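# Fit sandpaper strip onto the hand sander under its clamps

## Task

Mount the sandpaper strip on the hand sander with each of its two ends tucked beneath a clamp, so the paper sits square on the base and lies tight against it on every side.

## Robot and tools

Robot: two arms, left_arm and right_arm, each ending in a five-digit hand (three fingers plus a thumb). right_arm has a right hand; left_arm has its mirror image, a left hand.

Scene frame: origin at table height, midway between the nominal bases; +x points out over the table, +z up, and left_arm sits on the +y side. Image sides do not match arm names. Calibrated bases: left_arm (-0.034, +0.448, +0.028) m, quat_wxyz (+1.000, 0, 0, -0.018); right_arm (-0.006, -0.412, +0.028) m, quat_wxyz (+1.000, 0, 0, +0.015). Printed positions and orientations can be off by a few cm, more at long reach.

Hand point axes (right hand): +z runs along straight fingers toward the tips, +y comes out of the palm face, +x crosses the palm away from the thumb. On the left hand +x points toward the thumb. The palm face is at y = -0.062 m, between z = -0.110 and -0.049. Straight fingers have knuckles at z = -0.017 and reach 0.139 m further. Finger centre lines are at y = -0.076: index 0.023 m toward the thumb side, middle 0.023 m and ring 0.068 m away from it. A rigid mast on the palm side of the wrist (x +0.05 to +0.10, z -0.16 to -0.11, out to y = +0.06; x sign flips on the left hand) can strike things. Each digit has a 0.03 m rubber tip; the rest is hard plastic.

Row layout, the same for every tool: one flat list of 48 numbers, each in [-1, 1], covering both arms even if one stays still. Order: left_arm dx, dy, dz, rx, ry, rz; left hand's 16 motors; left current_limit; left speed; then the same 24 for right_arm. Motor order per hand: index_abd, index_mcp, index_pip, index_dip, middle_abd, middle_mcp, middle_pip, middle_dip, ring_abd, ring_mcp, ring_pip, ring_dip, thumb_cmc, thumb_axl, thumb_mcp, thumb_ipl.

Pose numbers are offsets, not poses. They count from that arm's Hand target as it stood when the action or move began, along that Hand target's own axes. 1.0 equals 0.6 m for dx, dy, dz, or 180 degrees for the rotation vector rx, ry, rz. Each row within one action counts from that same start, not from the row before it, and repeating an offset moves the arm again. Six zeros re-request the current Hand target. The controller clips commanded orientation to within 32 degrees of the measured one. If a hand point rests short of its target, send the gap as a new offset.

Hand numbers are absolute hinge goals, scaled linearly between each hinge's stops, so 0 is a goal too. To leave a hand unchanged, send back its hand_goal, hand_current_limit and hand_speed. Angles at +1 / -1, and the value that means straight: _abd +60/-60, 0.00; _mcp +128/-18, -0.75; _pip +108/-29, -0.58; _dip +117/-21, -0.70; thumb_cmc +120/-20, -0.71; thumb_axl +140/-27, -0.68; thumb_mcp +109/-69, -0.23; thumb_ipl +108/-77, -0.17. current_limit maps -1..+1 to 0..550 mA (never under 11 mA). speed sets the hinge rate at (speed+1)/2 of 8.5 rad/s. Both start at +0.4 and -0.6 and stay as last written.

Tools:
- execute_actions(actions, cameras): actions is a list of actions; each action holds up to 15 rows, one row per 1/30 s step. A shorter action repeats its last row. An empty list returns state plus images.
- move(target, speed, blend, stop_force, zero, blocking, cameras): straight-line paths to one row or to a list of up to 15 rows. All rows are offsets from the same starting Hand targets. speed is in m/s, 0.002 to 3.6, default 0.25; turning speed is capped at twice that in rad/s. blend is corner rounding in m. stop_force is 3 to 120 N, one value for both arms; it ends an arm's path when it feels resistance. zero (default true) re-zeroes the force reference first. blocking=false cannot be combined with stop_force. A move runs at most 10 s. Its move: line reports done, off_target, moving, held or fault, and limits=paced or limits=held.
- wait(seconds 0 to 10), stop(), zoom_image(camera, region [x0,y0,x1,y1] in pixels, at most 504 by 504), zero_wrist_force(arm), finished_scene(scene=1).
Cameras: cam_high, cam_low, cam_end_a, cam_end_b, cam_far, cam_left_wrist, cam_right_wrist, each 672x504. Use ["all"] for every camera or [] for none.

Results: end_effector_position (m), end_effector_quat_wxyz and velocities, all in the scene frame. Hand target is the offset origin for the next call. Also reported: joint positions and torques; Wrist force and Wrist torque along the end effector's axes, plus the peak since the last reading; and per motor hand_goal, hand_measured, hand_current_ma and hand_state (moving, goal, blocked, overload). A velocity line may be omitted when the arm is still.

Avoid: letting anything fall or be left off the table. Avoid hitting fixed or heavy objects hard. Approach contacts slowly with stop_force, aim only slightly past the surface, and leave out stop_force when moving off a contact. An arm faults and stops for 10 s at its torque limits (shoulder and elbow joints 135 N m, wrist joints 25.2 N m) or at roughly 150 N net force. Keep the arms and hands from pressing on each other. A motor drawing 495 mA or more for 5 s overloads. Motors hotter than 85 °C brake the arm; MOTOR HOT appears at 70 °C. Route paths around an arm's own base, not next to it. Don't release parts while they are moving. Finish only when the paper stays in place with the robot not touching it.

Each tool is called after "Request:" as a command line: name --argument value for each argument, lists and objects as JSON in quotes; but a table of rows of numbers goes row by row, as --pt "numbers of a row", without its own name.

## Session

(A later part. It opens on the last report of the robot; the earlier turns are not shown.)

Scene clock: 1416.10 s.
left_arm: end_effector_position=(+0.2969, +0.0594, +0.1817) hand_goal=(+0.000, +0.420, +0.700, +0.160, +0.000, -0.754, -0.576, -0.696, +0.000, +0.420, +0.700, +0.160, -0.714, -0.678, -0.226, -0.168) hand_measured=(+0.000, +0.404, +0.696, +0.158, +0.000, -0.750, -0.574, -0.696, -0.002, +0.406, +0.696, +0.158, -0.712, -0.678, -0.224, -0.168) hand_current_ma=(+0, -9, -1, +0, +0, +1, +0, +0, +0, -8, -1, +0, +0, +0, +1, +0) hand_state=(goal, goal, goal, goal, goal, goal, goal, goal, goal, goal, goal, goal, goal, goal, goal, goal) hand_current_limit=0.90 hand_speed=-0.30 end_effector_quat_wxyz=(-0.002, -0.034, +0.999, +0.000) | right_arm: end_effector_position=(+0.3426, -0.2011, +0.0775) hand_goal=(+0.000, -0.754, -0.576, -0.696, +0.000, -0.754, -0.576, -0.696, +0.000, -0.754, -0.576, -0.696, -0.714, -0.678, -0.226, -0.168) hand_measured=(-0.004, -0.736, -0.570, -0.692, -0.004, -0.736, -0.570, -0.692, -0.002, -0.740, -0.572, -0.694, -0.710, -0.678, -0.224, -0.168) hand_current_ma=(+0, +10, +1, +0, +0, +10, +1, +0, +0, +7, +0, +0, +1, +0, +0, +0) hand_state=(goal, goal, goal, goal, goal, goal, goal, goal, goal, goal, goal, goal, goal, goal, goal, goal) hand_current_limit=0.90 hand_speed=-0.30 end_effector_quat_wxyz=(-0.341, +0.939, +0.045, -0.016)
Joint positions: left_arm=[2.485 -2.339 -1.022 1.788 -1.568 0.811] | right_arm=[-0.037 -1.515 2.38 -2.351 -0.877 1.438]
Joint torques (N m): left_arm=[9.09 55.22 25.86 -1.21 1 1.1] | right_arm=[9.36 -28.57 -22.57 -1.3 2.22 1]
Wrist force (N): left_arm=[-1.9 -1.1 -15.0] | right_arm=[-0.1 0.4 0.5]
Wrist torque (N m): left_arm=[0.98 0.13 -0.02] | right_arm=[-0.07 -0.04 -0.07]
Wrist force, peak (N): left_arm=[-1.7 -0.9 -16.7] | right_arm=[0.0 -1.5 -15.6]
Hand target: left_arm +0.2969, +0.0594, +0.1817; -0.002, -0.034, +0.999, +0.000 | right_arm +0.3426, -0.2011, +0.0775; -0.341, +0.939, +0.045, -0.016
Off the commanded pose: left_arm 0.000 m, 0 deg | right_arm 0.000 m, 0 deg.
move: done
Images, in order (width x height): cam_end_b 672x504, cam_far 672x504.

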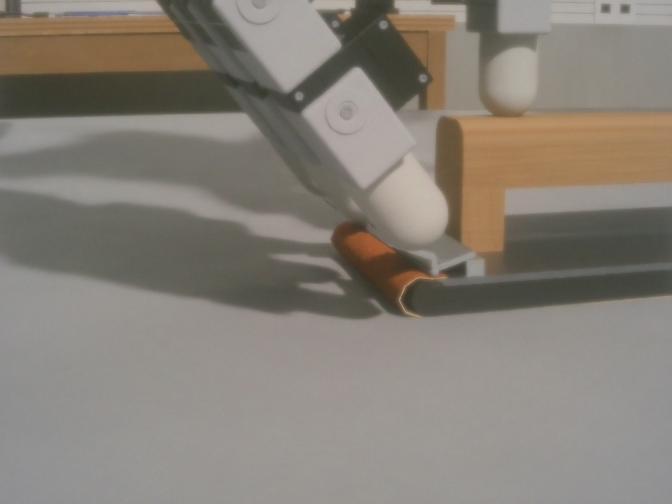

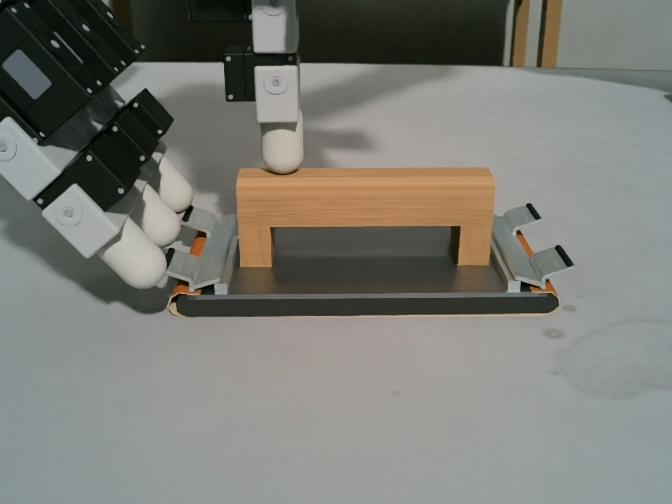

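Request:
move --pt "0 0 0 0 0 0 0 0.42 0.7 0.16 0 -0.754 -0.576 -0.696 0 0.42 0.7 0.16 -0.714 -0.678 -0.226 -0.168 0.9 -0.3 -0.00351 0.02796 -0.02346 0 0 0 0 -0.754 -0.576 -0.696 0 -0.754 -0.576 -0.696 0 -0.754 -0.576 -0.696 -0.714 -0.678 -0.226 -0.168 0.9 -0.3" --pt "0 0 0 0 0 0 0 0.42 0.7 0.16 0 -0.754 -0.576 -0.696 0 0.42 0.7 0.16 -0.714 -0.678 -0.226 -0.168 0.9 -0.3 -0.00351 0.05796 0.01229 0 0 0 0 -0.754 -0.576 -0.696 0 -0.754 -0.576 -0.696 0 -0.754 -0.576 -0.696 -0.714 -0.678 -0.226 -0.168 0.9 -0.3" --pt "0 0 0 0 0 0 0 0.42 0.7 0.16 0 -0.754 -0.576 -0.696 0 0.42 0.7 0.16 -0.714 -0.678 -0.226 -0.168 0.9 -0.3 -0.0002 0.0314 0.03457 0 0 0 0 -0.754 -0.576 -0.696 0 -0.754 -0.576 -0.696 0 -0.754 -0.576 -0.696 -0.714 -0.678 -0.226 -0.168 0.9 -0.3" --pt "0 0 0 0 0 0 0 0.42 0.7 0.16 0 -0.754 -0.576 -0.696 0 0.42 0.7 0.16 -0.714 -0.678 -0.226 -0.168 0.9 -0.3 0.0001 0.02028 0.0265 0 0 0 0 -0.754 -0.576 -0.696 0 -0.754 -0.576 -0.696 0 -0.754 -0.576 -0.696 -0.714 -0.678 -0.226 -0.168 0.9 -0.3" --pt "0 0 0 0 0 0 0 0.42 0.7 0.16 0 -0.754 -0.576 -0.696 0 0.42 0.7 0.16 -0.714 -0.678 -0.226 -0.168 0.9 -0.3 0.0011 0.00408 0.02267 0 0 0 0 -0.754 -0.576 -0.696 0 -0.754 -0.576 -0.696 0 -0.754 -0.576 -0.696 -0.714 -0.678 -0.226 -0.168 0.9 -0.3" --pt "0 0 0 0 0 0 0 0.42 0.7 0.16 0 -0.754 -0.576 -0.696 0 0.42 0.7 0.16 -0.714 -0.678 -0.226 -0.168 0.9 -0.3 0.0024 -0.014 0.02175 0 0 0 0 -0.754 -0.576 -0.696 0 -0.754 -0.576 -0.696 0 -0.754 -0.576 -0.696 -0.714 -0.678 -0.226 -0.168 0.9 -0.3" --speed '[0.06, 0.05, 0.015, 0.015, 0.015, 0.015]' --stop_force 30 --cameras '["cam_end_b", "cam_far"]'

Request:
zoom_image --camera "cam_end_b" --region '[300, 130, 520, 330]'

Request:
zoom_image --camera "cam_far" --region '[100, 160, 300, 330]'

Scene clock: 1446.77 s.
left_arm: end_effector_position=(+0.2969, +0.0594, +0.1817) hand_goal=(+0.000, +0.420, +0.700, +0.160, +0.000, -0.754, -0.576, -0.696, +0.000, +0.420, +0.700, +0.160, -0.714, -0.678, -0.226, -0.168) hand_measured=(+0.000, +0.404, +0.696, +0.158, +0.000, -0.746, -0.572, -0.694, -0.002, +0.406, +0.696, +0.158, -0.712, -0.678, -0.224, -0.168) hand_current_ma=(+0, -9, -1, +0, +0, +3, +1, +0, +0, -8, -1, +0, +0, +0, +1, +0) hand_state=(goal, goal, goal, goal, goal, goal, goal, goal, goal, goal, goal, goal, goal, goal, goal, goal) hand_current_limit=0.90 hand_speed=-0.30 end_effector_quat_wxyz=(-0.002, -0.034, +0.999, +0.000) | right_arm: end_effector_position=(+0.3426, -0.1863, +0.0729) hand_goal=(+0.000, -0.754, -0.576, -0.696, +0.000, -0.754, -0.576, -0.696, +0.000, -0.754, -0.576, -0.696, -0.714, -0.678, -0.226, -0.168) hand_measured=(-0.006, -0.644, -0.514, -0.664, -0.006, -0.640, -0.516, -0.666, -0.002, -0.740, -0.572, -0.694, -0.710, -0.678, -0.224, -0.168) hand_current_ma=(-1, +248, +79, +24, -1, +266, +74, +23, +0, +7, +0, +0, +1, +0, +0, +0) hand_state=(goal, blocked, blocked, blocked, goal, blocked, blocked, blocked, goal, goal, goal, goal, goal, goal, goal, goal) hand_current_limit=0.90 hand_speed=-0.30 end_effector_quat_wxyz=(-0.341, +0.939, +0.045, -0.016)
Joint positions: left_arm=[2.485 -2.339 -1.022 1.788 -1.568 0.811] | right_arm=[0.002 -1.483 2.375 -2.411 -0.875 1.489]
Joint torques (N m): left_arm=[8.52 54.57 25.66 -0.79 1.17 1.56] | right_arm=[11.33 -30.96 -23.8 -2.07 5.53 1.94]
Wrist force (N): left_arm=[-1.5 -0.7 -15.7] | right_arm=[-0.7 10.0 0.6]
Wrist torque (N m): left_arm=[1.01 0.04 0.00] | right_arm=[-0.92 -0.16 -0.08]
Wrist force, peak (N): left_arm=[-1.9 -1.0 -17.1] | right_arm=[-0.8 10.5 0.9]
Hand target: left_arm +0.2969, +0.0594, +0.1817; -0.002, -0.034, +0.999, +0.000 | right_arm +0.3426, -0.1863, +0.0729; -0.341, +0.939, +0.045, -0.016
Off the commanded pose: left_arm 0.000 m, 0 deg | right_arm 0.000 m, 0 deg.
move: done
Images, in order (width x height): cam_end_b 672x504, cam_far 672x504.

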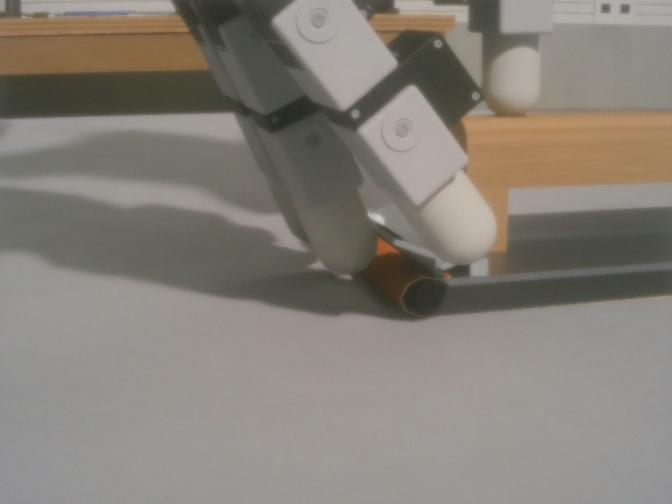

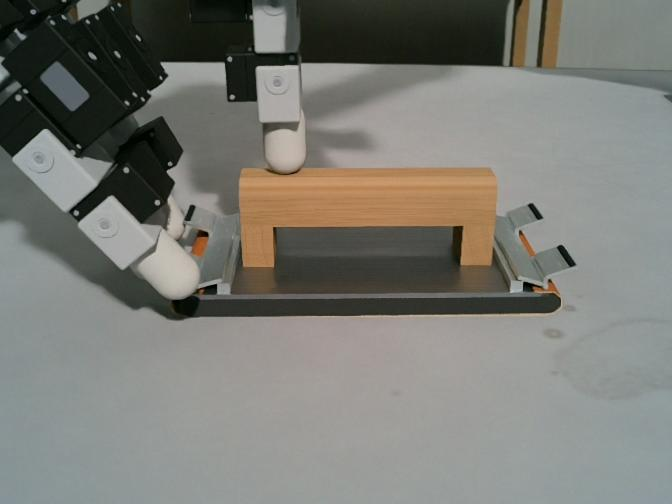

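Scaled by 2.291 from the camera's 672x504 image, which has a finer 960x720 frame.

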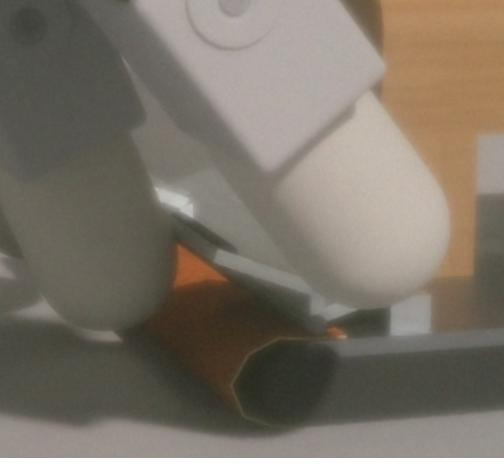

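Scaled by 2.520 from the camera's 672x504 image, which has a finer 960x720 frame.

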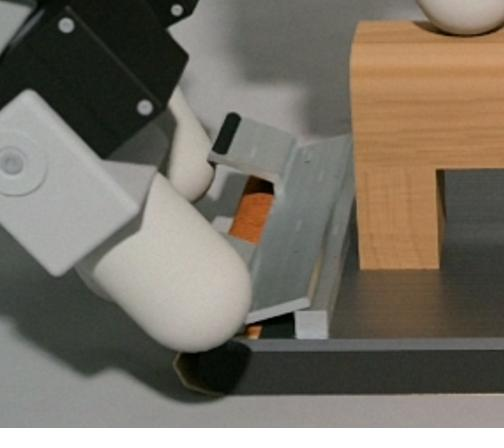

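Request:
move --target '[0,0,0,0,0,0,0,0.42,0.7,0.16,0,-0.754,-0.576,-0.696,0,0.42,0.7,0.16,-0.714,-0.678,-0.226,-0.168,0.9,-0.3,0.0005,-0.01238,-0.00701,0,0,0,0,-0.754,-0.576,-0.696,0,-0.754,-0.576,-0.696,0,-0.754,-0.576,-0.696,-0.714,-0.678,-0.226,-0.168,0.9,-0.3]' --speed 0.015 --stop_force 25 --cameras '["cam_end_b", "cam_far"]'

Request:
zoom_image --camera "cam_end_b" --region '[300, 130, 520, 330]'

Request:
zoom_image --camera "cam_far" --region '[100, 160, 300, 330]'

Scene clock: 1454.47 s.
left_arm: end_effector_position=(+0.2969, +0.0594, +0.1817) hand_goal=(+0.000, +0.420, +0.700, +0.160, +0.000, -0.754, -0.576, -0.696, +0.000, +0.420, +0.700, +0.160, -0.714, -0.678, -0.226, -0.168) hand_measured=(+0.000, +0.404, +0.696, +0.158, +0.000, -0.738, -0.568, -0.690, -0.002, +0.406, +0.696, +0.158, -0.712, -0.678, -0.224, -0.168) hand_current_ma=(+0, -9, -1, +0, +0, +9, +3, +1, +0, -8, -1, +0, +0, +0, +1, +0) hand_state=(goal, goal, goal, goal, goal, goal, goal, goal, goal, goal, goal, goal, goal, goal, goal, goal) hand_current_limit=0.90 hand_speed=-0.30 end_effector_quat_wxyz=(-0.002, -0.034, +0.999, +0.000) | right_arm: end_effector_position=(+0.3426, -0.1832, +0.0809) hand_goal=(+0.000, -0.754, -0.576, -0.696, +0.000, -0.754, -0.576, -0.696, +0.000, -0.754, -0.576, -0.696, -0.714, -0.678, -0.226, -0.168) hand_measured=(-0.006, -0.640, -0.512, -0.664, -0.006, -0.636, -0.514, -0.662, -0.002, -0.740, -0.572, -0.694, -0.710, -0.678, -0.224, -0.168) hand_current_ma=(-1, +258, +83, +26, -1, +277, +80, +26, +0, +7, +0, +0, +1, +0, +0, +0) hand_state=(goal, blocked, blocked, blocked, goal, blocked, blocked, blocked, goal, goal, goal, goal, goal, goal, goal, goal) hand_current_limit=0.90 hand_speed=-0.30 end_effector_quat_wxyz=(-0.341, +0.939, +0.045, -0.016)
Joint positions: left_arm=[2.485 -2.339 -1.022 1.788 -1.568 0.811] | right_arm=[0.01 -1.5 2.365 -2.39 -0.874 1.499]
Joint torques (N m): left_arm=[9.64 52.98 24.83 -1.08 1.07 1.13] | right_arm=[14.26 -29.33 -22.68 -1.41 5.18 1.92]
Wrist force (N): left_arm=[-1.6 -0.3 -13.0] | right_arm=[-0.2 8.9 -3.0]
Wrist torque (N m): left_arm=[0.80 0.13 -0.01] | right_arm=[-0.61 -0.09 -0.02]
Wrist force, peak (N): left_arm=[-1.7 -0.9 -16.7] | right_arm=[-0.8 10.7 0.7]
Hand target: left_arm +0.2969, +0.0594, +0.1817; -0.002, -0.034, +0.999, +0.000 | right_arm +0.3426, -0.1832, +0.0809; -0.341, +0.939, +0.045, -0.016
Off the commanded pose: left_arm 0.000 m, 0 deg | right_arm 0.000 m, 0 deg.
move: done
Images, in order (width x height): cam_end_b 672x504, cam_far 672x504.

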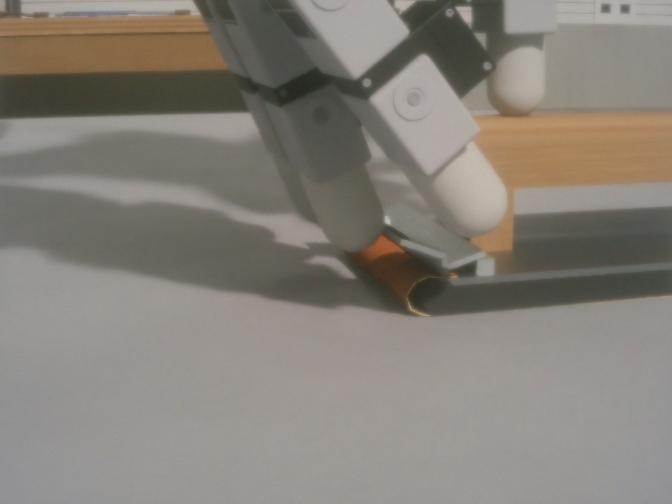

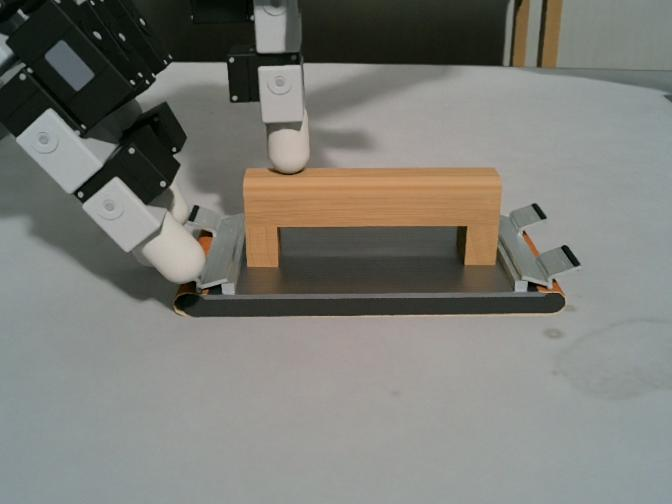

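Scaled by 2.291 from the camera's 672x504 image, which has a finer 960x720 frame.

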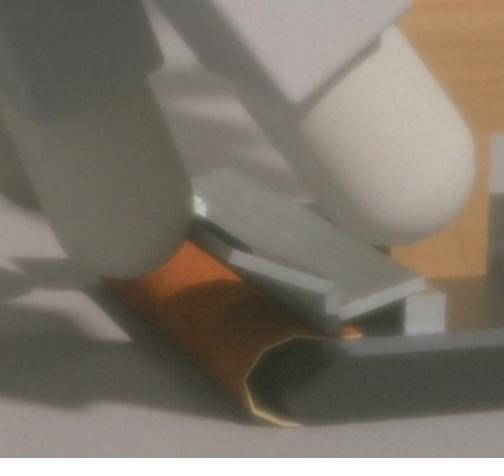

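Scaled by 2.520 from the camera's 672x504 image, which has a finer 960x720 frame.

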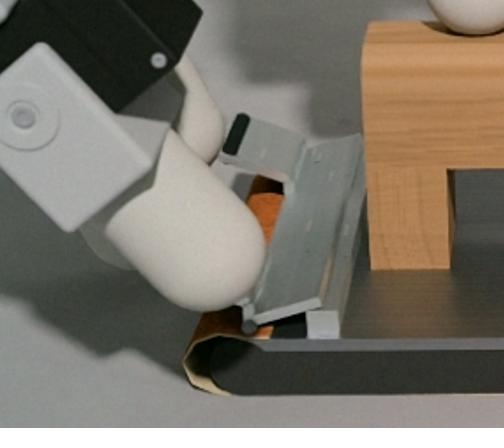

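Request:
move --pt "0 0 0 0 0 0 0 0.42 0.7 0.16 0 -0.754 -0.576 -0.696 0 0.42 0.7 0.16 -0.714 -0.678 -0.226 -0.168 0.9 -0.3 -0.0032 0.03827 -0.00602 0 0 0 0 -0.754 -0.576 -0.696 0 -0.754 -0.576 -0.696 0 -0.754 -0.576 -0.696 -0.714 -0.678 -0.226 -0.168 0.9 -0.3" --pt "0 0 0 0 0 0 0 0.42 0.7 0.16 0 -0.754 -0.576 -0.696 0 0.42 0.7 0.16 -0.714 -0.678 -0.226 -0.168 0.9 -0.3 -0.00798 0.0764 -0.038 0 0 0 0 -0.754 -0.576 -0.696 0 -0.754 -0.576 -0.696 0 -0.754 -0.576 -0.696 -0.714 -0.678 -0.226 -0.168 0.9 -0.3" --pt "0 0 0 0 0 0 0 0.42 0.7 0.16 0 -0.754 -0.576 -0.696 0 0.42 0.7 0.16 -0.714 -0.678 -0.226 -0.168 0.9 -0.3 -0.01277 -0.0376 -0.25127 0 0 0 0 -0.754 -0.576 -0.696 0 -0.754 -0.576 -0.696 0 -0.754 -0.576 -0.696 -0.714 -0.678 -0.226 -0.168 0.9 -0.3" --speed '[0.05, 0.08, 0.2]' --blend '[0.004, 0.01, 0]' --cameras '["cam_end_b", "cam_far", "cam_end_a"]'

Request:
zoom_image --camera "cam_end_b" --region '[300, 130, 520, 330]'

Request:
zoom_image --camera "cam_end_a" --region '[340, 130, 560, 300]'

Scene clock: 1556.63 s.
left_arm: end_effector_position=(+0.2969, +0.0594, +0.1817) hand_goal=(+0.000, +0.420, +0.700, +0.160, +0.000, -0.754, -0.576, -0.696, +0.000, +0.420, +0.700, +0.160, -0.714, -0.678, -0.226, -0.168) hand_measured=(+0.000, +0.404, +0.696, +0.158, +0.000, -0.738, -0.568, -0.690, -0.002, +0.406, +0.696, +0.158, -0.712, -0.678, -0.224, -0.168) hand_current_ma=(+0, -9, -1, +0, +0, +9, +3, +1, +0, -8, -1, +0, +0, +0, +1, +0) hand_state=(goal, goal, goal, goal, goal, goal, goal, goal, goal, goal, goal, goal, goal, goal, goal, goal) hand_current_limit=0.90 hand_speed=-0.30 end_effector_quat_wxyz=(-0.002, -0.034, +0.999, +0.000) | right_arm: end_effector_position=(+0.3425, -0.2632, +0.2109) hand_goal=(+0.000, -0.754, -0.576, -0.696, +0.000, -0.754, -0.576, -0.696, +0.000, -0.754, -0.576, -0.696, -0.714, -0.678, -0.226, -0.168) hand_measured=(+0.002, -0.736, -0.570, -0.692, +0.002, -0.736, -0.570, -0.692, -0.002, -0.740, -0.572, -0.694, -0.710, -0.678, -0.224, -0.168) hand_current_ma=(+0, +9, +1, +0, +0, +9, +1, +0, +0, +7, +0, +0, +1, +0, +0, +0) hand_state=(goal, goal, goal, goal, goal, goal, goal, goal, goal, goal, goal, goal, goal, goal, goal, goal) hand_current_limit=0.90 hand_speed=-0.30 end_effector_quat_wxyz=(-0.341, +0.939, +0.045, -0.016)
Joint positions: left_arm=[2.485 -2.339 -1.022 1.788 -1.568 0.811] | right_arm=[-0.204 -1.816 2.18 -1.716 -0.903 1.225]
Joint torques (N m): left_arm=[9.63 51.95 24.75 -1.08 0.95 1.2] | right_arm=[-10.54 -19.81 -25.31 -0.98 2.11 -1.71]
Wrist force (N): left_arm=[-1.6 -0.7 -13.7] | right_arm=[0.2 0.1 0.5]
Wrist torque (N m): left_arm=[0.78 0.13 -0.01] | right_arm=[-0.05 -0.10 0.10]
Wrist force, peak (N): left_arm=[-1.5 -0.7 -14.5] | right_arm=[-0.4 9.0 -3.9]
Hand target: left_arm +0.2969, +0.0594, +0.1817; -0.002, -0.034, +0.999, +0.000 | right_arm +0.3425, -0.2632, +0.2109; -0.341, +0.939, +0.045, -0.016
Off the commanded pose: left_arm 0.000 m, 0 deg | right_arm 0.000 m, 0 deg.
move: done
Images, in order (width x height): cam_end_a 672x504, cam_end_b 672x504, cam_far 672x504.

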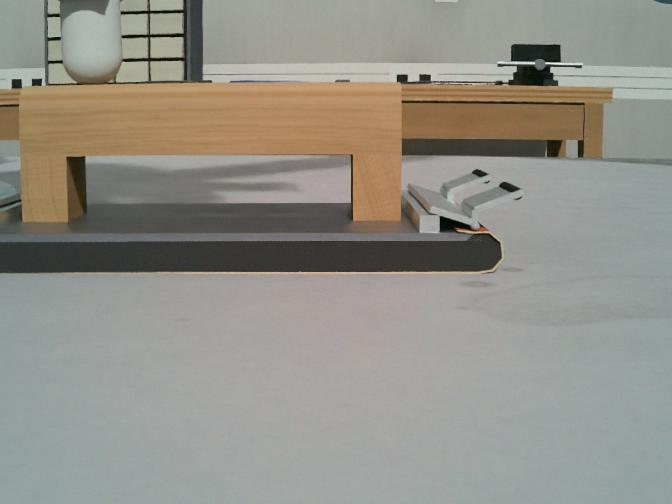

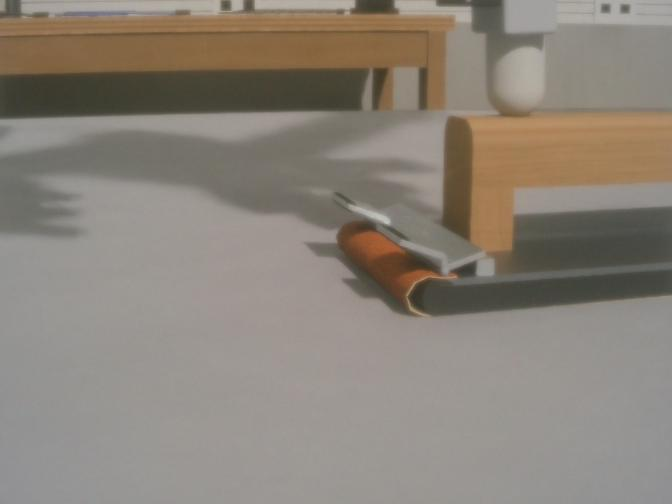

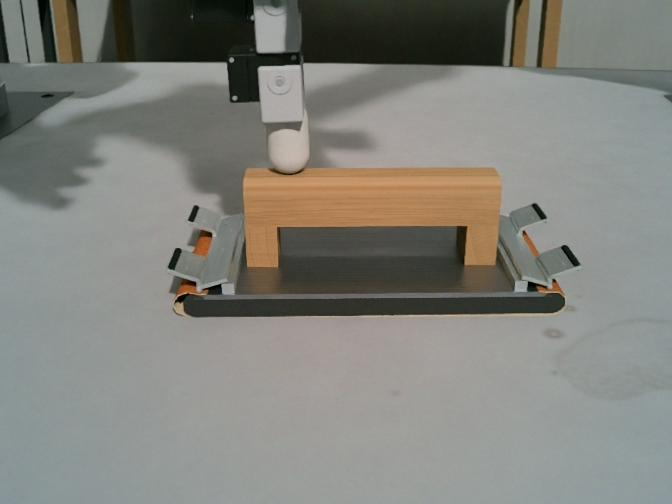

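Scaled by 2.291 from the camera's 672x504 image, which has a finer 960x720 frame.

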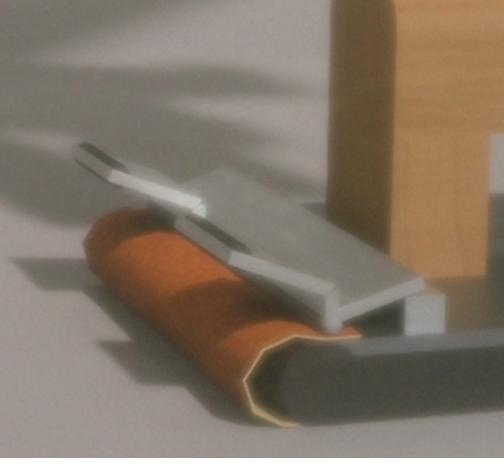

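Scaled by 2.291 from the camera's 672x504 image, which has a finer 960x720 frame.

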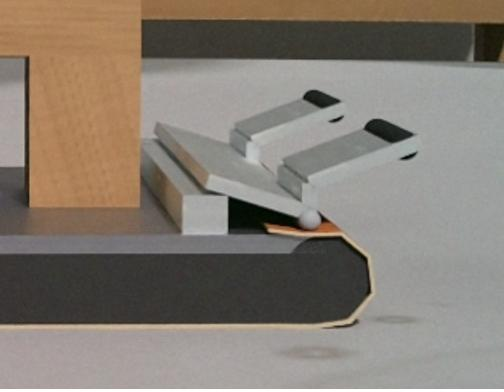

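Request:
move --pt "0 0 0 0 0 0 0 0.42 0.7 0.16 0 -0.754 -0.576 -0.696 0 0.42 0.7 0.16 -0.714 -0.678 -0.226 -0.168 0.9 -0.3 0 0 0 0 0 0.5 0 -0.754 -0.576 -0.696 0 -0.754 -0.576 -0.696 0 -0.754 -0.576 -0.696 -0.714 -0.678 -0.226 -0.168 0.9 -0.3" --pt "0 0 0 0 0 0 0 0.42 0.7 0.16 0 -0.754 -0.576 -0.696 0 0.42 0.7 0.16 -0.714 -0.678 -0.226 -0.168 0.9 -0.3 -0.0057 -0.09125 0.05677 0 0 1 0 -0.754 -0.255 -0.406 0 -0.754 -0.255 -0.406 0 0.42 0.7 0.16 -0.714 -0.678 -0.226 -0.168 0.9 -0.3" --speed 0.4 --cameras '["cam_high", "cam_far", "cam_end_b"]'

Scene clock: 1569.17 s.
left_arm: end_effector_position=(+0.2969, +0.0594, +0.1817) hand_goal=(+0.000, +0.420, +0.700, +0.160, +0.000, -0.754, -0.576, -0.696, +0.000, +0.420, +0.700, +0.160, -0.714, -0.678, -0.226, -0.168) hand_measured=(+0.000, +0.404, +0.696, +0.158, +0.000, -0.738, -0.568, -0.690, -0.002, +0.406, +0.696, +0.158, -0.712, -0.678, -0.224, -0.168) hand_current_ma=(+0, -9, -1, +0, +0, +9, +3, +1, +0, -8, -1, +0, +0, +0, +1, +0) hand_state=(goal, goal, goal, goal, goal, goal, goal, goal, goal, goal, goal, goal, goal, goal, goal, goal) hand_current_limit=0.90 hand_speed=-0.30 end_effector_quat_wxyz=(-0.002, -0.034, +0.999, +0.000) | right_arm: end_effector_position=(+0.3330, -0.2000, +0.2200) hand_goal=(+0.000, -0.754, -0.256, -0.406, +0.000, -0.754, -0.256, -0.406, +0.000, +0.420, +0.700, +0.160, -0.714, -0.678, -0.226, -0.168) hand_measured=(+0.002, -0.758, -0.264, -0.410, +0.002, -0.758, -0.262, -0.410, +0.000, +0.404, +0.698, +0.158, -0.718, -0.678, -0.224, -0.168) hand_current_ma=(+0, -1, -2, -1, +0, -1, -1, +0, +0, -7, +0, +0, -1, +0, +0, +0) hand_state=(goal, goal, goal, goal, goal, goal, goal, goal, goal, goal, goal, goal, goal, goal, goal, goal) hand_current_limit=0.90 hand_speed=-0.30 end_effector_quat_wxyz=(-0.016, -0.045, +0.939, +0.341)
Joint positions: left_arm=[2.485 -2.339 -1.022 1.788 -1.568 0.811] | right_arm=[-0.444 -1.824 2.429 -1.788 -0.975 4.083]
Joint torques (N m): left_arm=[9.67 50.53 26.31 -1.14 1.2 0.87] | right_arm=[9.37 -18.03 -10.1 -1.01 0.61 1.71]
Wrist force (N): left_arm=[-1.6 -0.4 -13.2] | right_arm=[-0.4 0.1 0.2]
Wrist torque (N m): left_arm=[0.81 0.13 -0.01] | right_arm=[-0.02 0.07 0.01]
Wrist force, peak (N): left_arm=[-1.6 -0.5 -14.2] | right_arm=[0.6 -0.8 -0.5]
Hand target: left_arm +0.2969, +0.0594, +0.1817; -0.002, -0.034, +0.999, +0.000 | right_arm +0.3330, -0.2000, +0.2200; -0.016, -0.045, +0.939, +0.341
Off the commanded pose: left_arm 0.000 m, 0 deg | right_arm 0.000 m, 0 deg.
move: done
Images, in order (width x height): cam_high 672x504, cam_end_b 672x504, cam_far 672x504.

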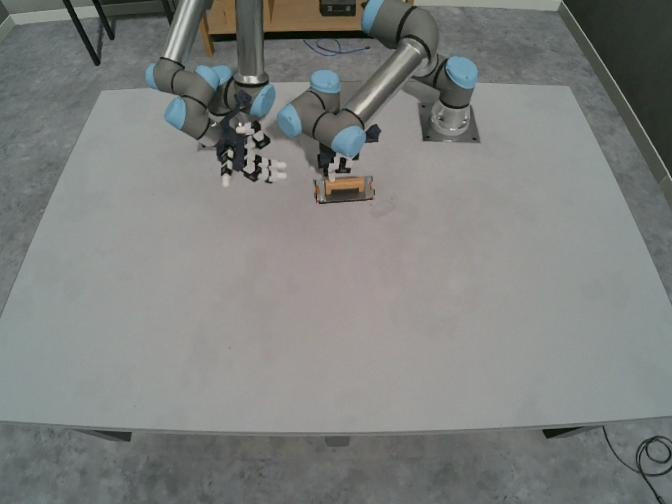

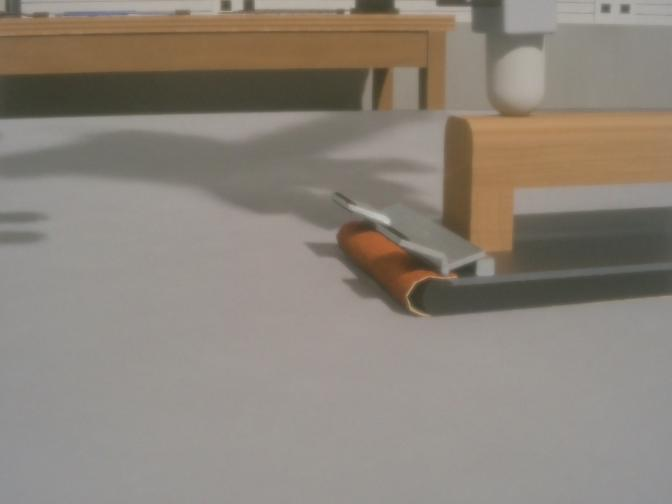

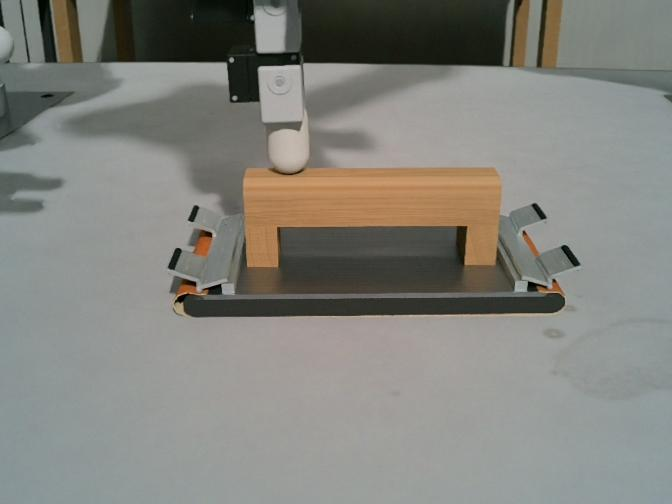

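Request:
move --target '[0,0,0,0,0,0,0,0.42,0.7,0.16,0,-0.754,-0.576,-0.696,0,0.42,0.7,0.16,-0.714,-0.678,-0.226,-0.168,0.9,-0.3,-0.00795,-0.03463,0.16979,0,0,0,0,-0.754,-0.255,-0.406,0,-0.754,-0.255,-0.406,0,0.42,0.7,0.16,-0.714,-0.678,-0.226,-0.168,0.9,-0.3]' --speed 0.15 --cameras '["cam_high", "cam_far", "cam_end_b"]'

Request:
zoom_image --camera "cam_far" --region '[20, 140, 260, 330]'

Request:
zoom_image --camera "cam_high" --region '[280, 150, 400, 225]'

Scene clock: 1576.23 s.
left_arm: end_effector_position=(+0.2969, +0.0594, +0.1817) hand_goal=(+0.000, +0.420, +0.700, +0.160, +0.000, -0.754, -0.576, -0.696, +0.000, +0.420, +0.700, +0.160, -0.714, -0.678, -0.226, -0.168) hand_measured=(+0.000, +0.404, +0.696, +0.158, +0.000, -0.738, -0.568, -0.690, -0.002, +0.406, +0.696, +0.158, -0.712, -0.678, -0.224, -0.168) hand_current_ma=(+0, -9, -1, +0, +0, +9, +3, +1, +0, -8, -1, +0, +0, +0, +1, +0) hand_state=(goal, goal, goal, goal, goal, goal, goal, goal, goal, goal, goal, goal, goal, goal, goal, goal) hand_current_limit=0.90 hand_speed=-0.30 end_effector_quat_wxyz=(-0.002, -0.034, +0.999, +0.000) | right_arm: end_effector_position=(+0.3330, -0.1502, +0.1286) hand_goal=(+0.000, -0.754, -0.256, -0.406, +0.000, -0.754, -0.256, -0.406, +0.000, +0.420, +0.700, +0.160, -0.714, -0.678, -0.226, -0.168) hand_measured=(+0.002, -0.758, -0.264, -0.410, +0.002, -0.758, -0.262, -0.410, +0.000, +0.404, +0.698, +0.158, -0.718, -0.678, -0.224, -0.168) hand_current_ma=(+0, -1, -2, +0, +0, -1, -1, +0, +0, -7, +0, +0, -1, +0, +0, +0) hand_state=(goal, goal, goal, goal, goal, goal, goal, goal, goal, goal, goal, goal, goal, goal, goal, goal) hand_current_limit=0.90 hand_speed=-0.30 end_effector_quat_wxyz=(-0.016, -0.045, +0.939, +0.341)
Joint positions: left_arm=[2.485 -2.339 -1.022 1.788 -1.568 0.811] | right_arm=[-0.293 -1.532 2.567 -2.321 -0.925 4.259]
Joint torques (N m): left_arm=[9.18 50.75 25.43 -1.35 1.06 1.39] | right_arm=[8.77 -2.79 -4.74 -4.17 2.6 1.34]
Wrist force (N): left_arm=[-1.7 -0.5 -13.7] | right_arm=[-0.5 0.0 0.0]
Wrist torque (N m): left_arm=[0.80 0.14 -0.02] | right_arm=[-0.02 0.04 0.01]
Wrist force, peak (N): left_arm=[-1.3 -0.5 -14.3] | right_arm=[-0.6 0.1 -0.8]
Hand target: left_arm +0.2969, +0.0594, +0.1817; -0.002, -0.034, +0.999, +0.000 | right_arm +0.3330, -0.1502, +0.1286; -0.016, -0.045, +0.939, +0.341
Off the commanded pose: left_arm 0.000 m, 0 deg | right_arm 0.000 m, 0 deg.
move: done
Images, in order (width x height): cam_high 672x504, cam_end_b 672x504, cam_far 672x504.

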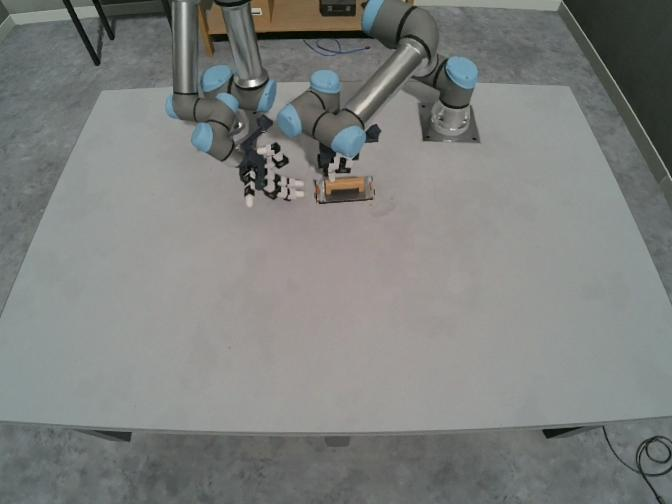

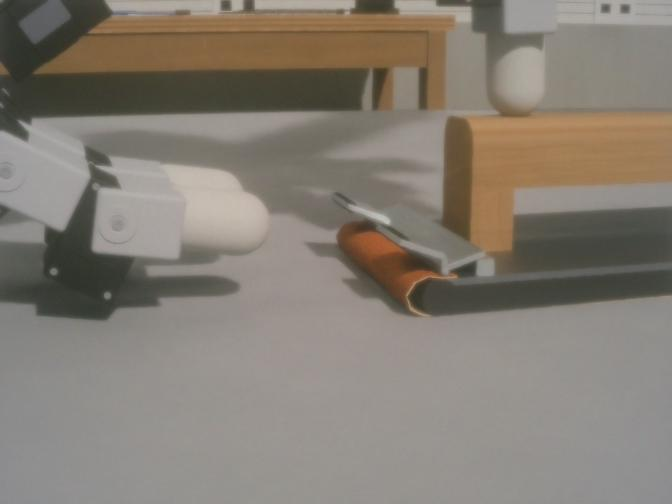

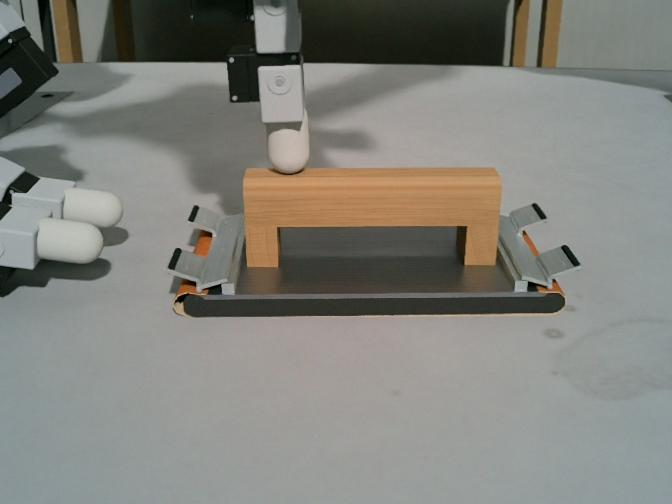

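Scaled by 2.100 from the camera's 672x504 image, which has a finer 960x720 frame.

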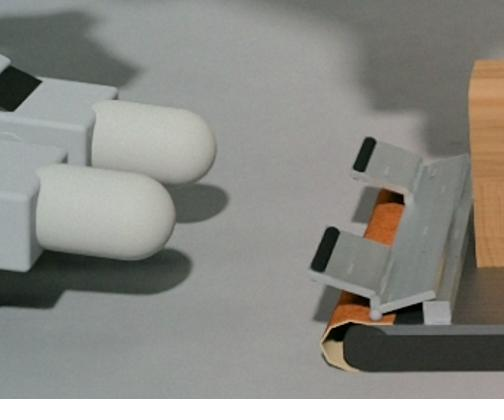

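Scaled by 4.200 from the camera's 672x504 image, which has a finer 960x720 frame.

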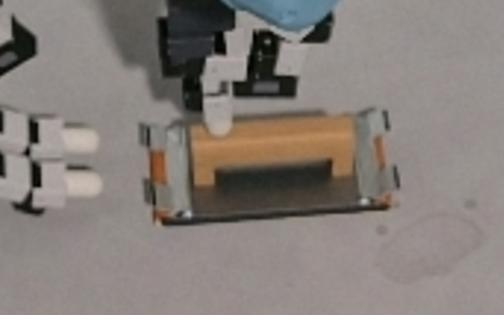

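Request:
move --pt "0 0 0 0 0 0 0 0.42 0.7 0.16 0 -0.754 -0.576 -0.696 0 0.42 0.7 0.16 -0.714 -0.678 -0.226 -0.168 0.9 -0.3 0 0.03158 -0.01678 0 0 0 0 -0.754 -0.255 -0.406 0 -0.754 -0.255 -0.406 0 0.42 0.7 0.16 -0.714 -0.678 -0.226 -0.168 0.9 -0.3" --pt "0 0 0 0 0 0 0 0.42 0.7 0.16 0 -0.754 -0.576 -0.696 0 0.42 0.7 0.16 -0.714 -0.678 -0.226 -0.168 0.9 -0.3 0 0.03158 -0.01678 0 0 0 0 -0.754 -0.46 -0.493 0 -0.754 -0.46 -0.493 0 0.42 0.7 0.16 -0.714 -0.678 -0.226 -0.168 0.9 -0.3" --speed 0.08 --cameras '["cam_far", "cam_end_b"]'

Request:
zoom_image --camera "cam_far" --region '[20, 140, 260, 330]'

Scene clock: 1590.70 s.
left_arm: end_effector_position=(+0.2969, +0.0594, +0.1817) hand_goal=(+0.000, +0.420, +0.700, +0.160, +0.000, -0.754, -0.576, -0.696, +0.000, +0.420, +0.700, +0.160, -0.714, -0.678, -0.226, -0.168) hand_measured=(+0.000, +0.404, +0.696, +0.158, +0.000, -0.738, -0.568, -0.690, -0.002, +0.406, +0.696, +0.158, -0.712, -0.678, -0.224, -0.168) hand_current_ma=(+0, -9, -1, +0, +0, +9, +3, +1, +0, -8, -1, +0, +0, +0, +1, +0) hand_state=(goal, goal, goal, goal, goal, goal, goal, goal, goal, goal, goal, goal, goal, goal, goal, goal) hand_current_limit=0.90 hand_speed=-0.30 end_effector_quat_wxyz=(-0.002, -0.034, +0.999, +0.000) | right_arm: end_effector_position=(+0.3323, -0.1422, +0.1485) hand_goal=(+0.000, -0.754, -0.460, -0.494, +0.000, -0.754, -0.460, -0.494, +0.000, +0.420, +0.700, +0.160, -0.714, -0.678, -0.226, -0.168) hand_measured=(+0.002, -0.758, -0.458, -0.492, +0.002, -0.758, -0.460, -0.492, +0.000, +0.404, +0.698, +0.158, -0.718, -0.678, -0.224, -0.168) hand_current_ma=(+0, -1, +0, +0, +0, -1, +0, +0, +0, -7, +0, +0, -1, +0, +0, +0) hand_state=(goal, goal, goal, goal, goal, goal, goal, goal, goal, goal, goal, goal, goal, goal, goal, goal) hand_current_limit=0.90 hand_speed=-0.30 end_effector_quat_wxyz=(-0.016, -0.045, +0.939, +0.342)
Joint positions: left_arm=[2.485 -2.339 -1.022 1.788 -1.568 0.811] | right_arm=[-0.268 -1.597 2.548 -2.255 -0.918 4.288]
Joint torques (N m): left_arm=[8.65 49.84 24.29 -1.13 0.88 1.03] | right_arm=[10.36 -23.68 -20.55 -1.01 2.17 1.59]
Wrist force (N): left_arm=[-1.6 -0.6 -13.5] | right_arm=[-0.1 0.0 -0.1]
Wrist torque (N m): left_arm=[0.80 0.13 -0.01] | right_arm=[-0.01 0.01 0.08]
Wrist force, peak (N): left_arm=[-1.6 -0.8 -14.4] | right_arm=[0.1 -0.4 0.6]
Hand target: left_arm +0.2969, +0.0594, +0.1817; -0.002, -0.034, +0.999, +0.000 | right_arm +0.3323, -0.1422, +0.1485; -0.016, -0.045, +0.939, +0.341
Off the commanded pose: left_arm 0.000 m, 0 deg | right_arm 0.000 m, 0 deg.
move: done
Images, in order (width x height): cam_end_b 672x504, cam_far 672x504.

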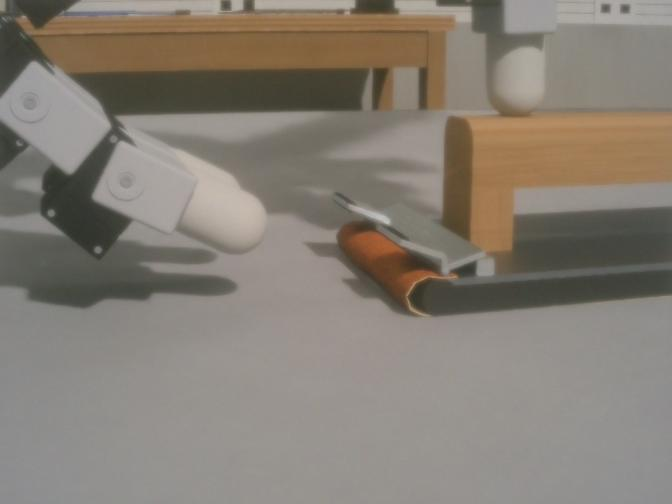

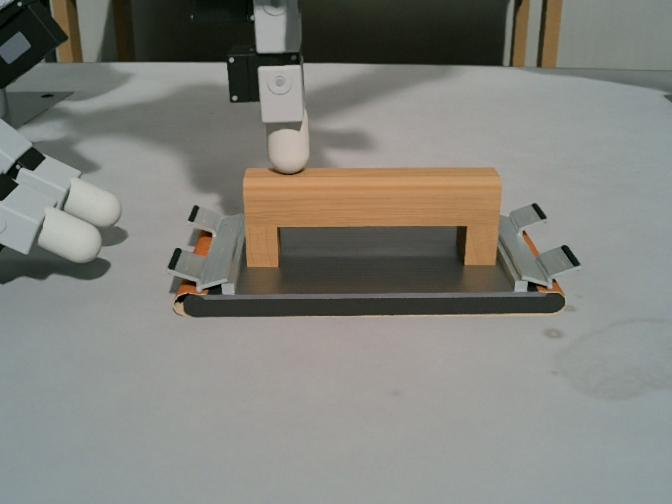

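Scaled by 2.100 from the camera's 672x504 image, which has a finer 960x720 frame.

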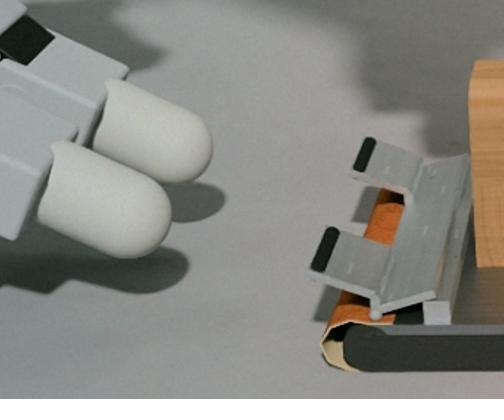

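Request:
move --pt "0 0 0 0 0 0 0 0.42 0.7 0.16 0 -0.754 -0.576 -0.696 0 0.42 0.7 0.16 -0.714 -0.678 -0.226 -0.168 0.9 -0.3 -0.0024 0.00138 0.03707 0 0 0 0 -0.754 -0.46 -0.493 0 -0.754 -0.46 -0.493 0 0.42 0.7 0.16 -0.714 -0.678 -0.226 -0.168 0.9 -0.3" --pt "0 0 0 0 0 0 0 0.42 0.7 0.16 0 -0.754 -0.576 -0.696 0 0.42 0.7 0.16 -0.714 -0.678 -0.226 -0.168 0.9 -0.3 -0.00703 0.03823 0.06798 0 0 0 0 -0.754 -0.46 -0.493 0 -0.754 -0.46 -0.493 0 0.42 0.7 0.16 -0.714 -0.678 -0.226 -0.168 0.9 -0.3" --speed '[0.06, 0.02]' --stop_force 12 --cameras '["cam_far", "cam_end_b"]'

Request:
zoom_image --camera "cam_far" --region '[80, 160, 280, 330]'

Request:
zoom_image --camera "cam_end_b" --region '[280, 130, 520, 350]'

Scene clock: 1604.60 s.
left_arm: end_effector_position=(+0.2969, +0.0594, +0.1817) hand_goal=(+0.000, +0.420, +0.700, +0.160, +0.000, -0.754, -0.576, -0.696, +0.000, +0.420, +0.700, +0.160, -0.714, -0.678, -0.226, -0.168) hand_measured=(+0.000, +0.404, +0.696, +0.158, +0.000, -0.738, -0.568, -0.690, -0.002, +0.406, +0.696, +0.158, -0.712, -0.678, -0.224, -0.168) hand_current_ma=(+0, -9, -1, +0, +0, +9, +3, +1, +0, -8, -1, +0, +0, +0, +1, +0) hand_state=(goal, goal, goal, goal, goal, goal, goal, goal, goal, goal, goal, goal, goal, goal, goal, goal) hand_current_limit=0.90 hand_speed=-0.30 end_effector_quat_wxyz=(-0.002, -0.034, +0.999, +0.000) | right_arm: end_effector_position=(+0.3323, -0.0982, +0.1320) hand_goal=(+0.000, -0.754, -0.460, -0.494, +0.000, -0.754, -0.460, -0.494, +0.000, +0.420, +0.700, +0.160, -0.714, -0.678, -0.226, -0.168) hand_measured=(+0.004, -0.768, -0.462, -0.492, +0.002, -0.766, -0.462, -0.492, +0.000, +0.404, +0.698, +0.158, -0.718, -0.678, -0.224, -0.168) hand_current_ma=(+0, -6, +0, +0, +0, -4, +0, +0, +0, -7, +0, +0, -1, +0, +0, +0) hand_state=(goal, goal, goal, goal, goal, goal, goal, goal, goal, goal, goal, goal, goal, goal, goal, goal) hand_current_limit=0.90 hand_speed=-0.30 end_effector_quat_wxyz=(-0.016, -0.045, +0.939, +0.341)
Joint positions: left_arm=[2.485 -2.339 -1.022 1.788 -1.568 0.811] | right_arm=[-0.132 -1.482 2.554 -2.481 -0.889 4.458]
Joint torques (N m): left_arm=[8.6 46.73 25.51 -1.14 0.93 1.03] | right_arm=[12.65 -2.65 -16.13 -3.85 3.31 1.6]
Wrist force (N): left_arm=[-1.6 -0.5 -12.9] | right_arm=[0.5 -2.2 -5.8]
Wrist torque (N m): left_arm=[0.79 0.15 -0.01] | right_arm=[0.48 0.01 0.10]
Wrist force, peak (N): left_arm=[-1.7 -0.8 -14.2] | right_arm=[0.4 -1.5 -6.8]
Hand target: left_arm +0.2969, +0.0594, +0.1817; -0.002, -0.034, +0.999, +0.000 | right_arm +0.3323, -0.0982, +0.1320; -0.016, -0.045, +0.939, +0.341
Off the commanded pose: left_arm 0.000 m, 0 deg | right_arm 0.000 m, 0 deg.
move: done
Images, in order (width x height): cam_end_b 672x504, cam_far 672x504.

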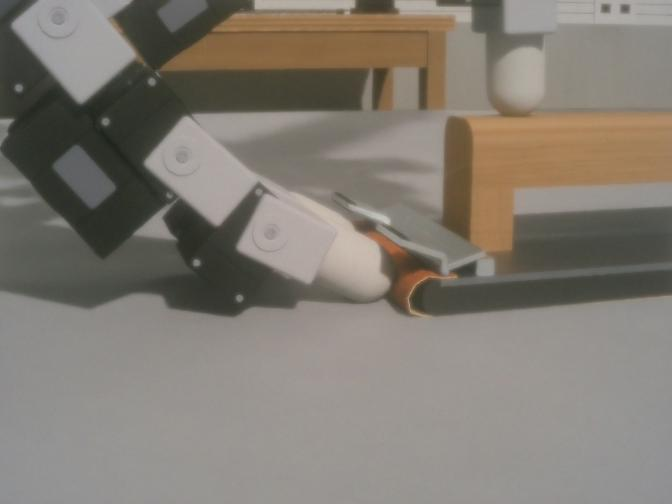

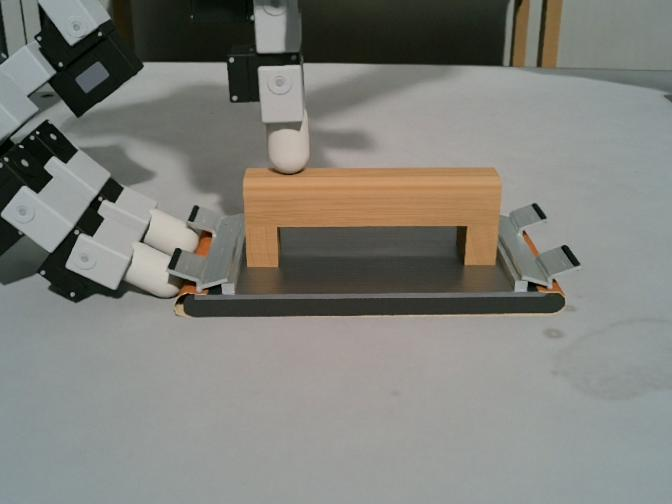

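Scaled by 2.520 from the camera's 672x504 image, which has a finer 960x720 frame.

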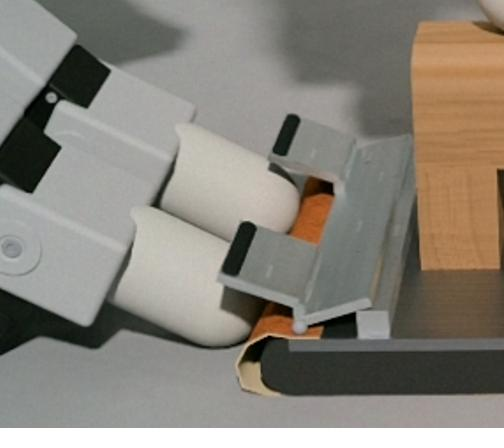

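Scaled by 2.100 from the camera's 672x504 image, which has a finer 960x720 frame.

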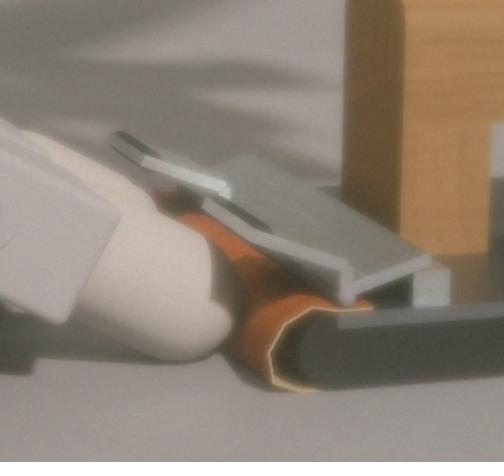

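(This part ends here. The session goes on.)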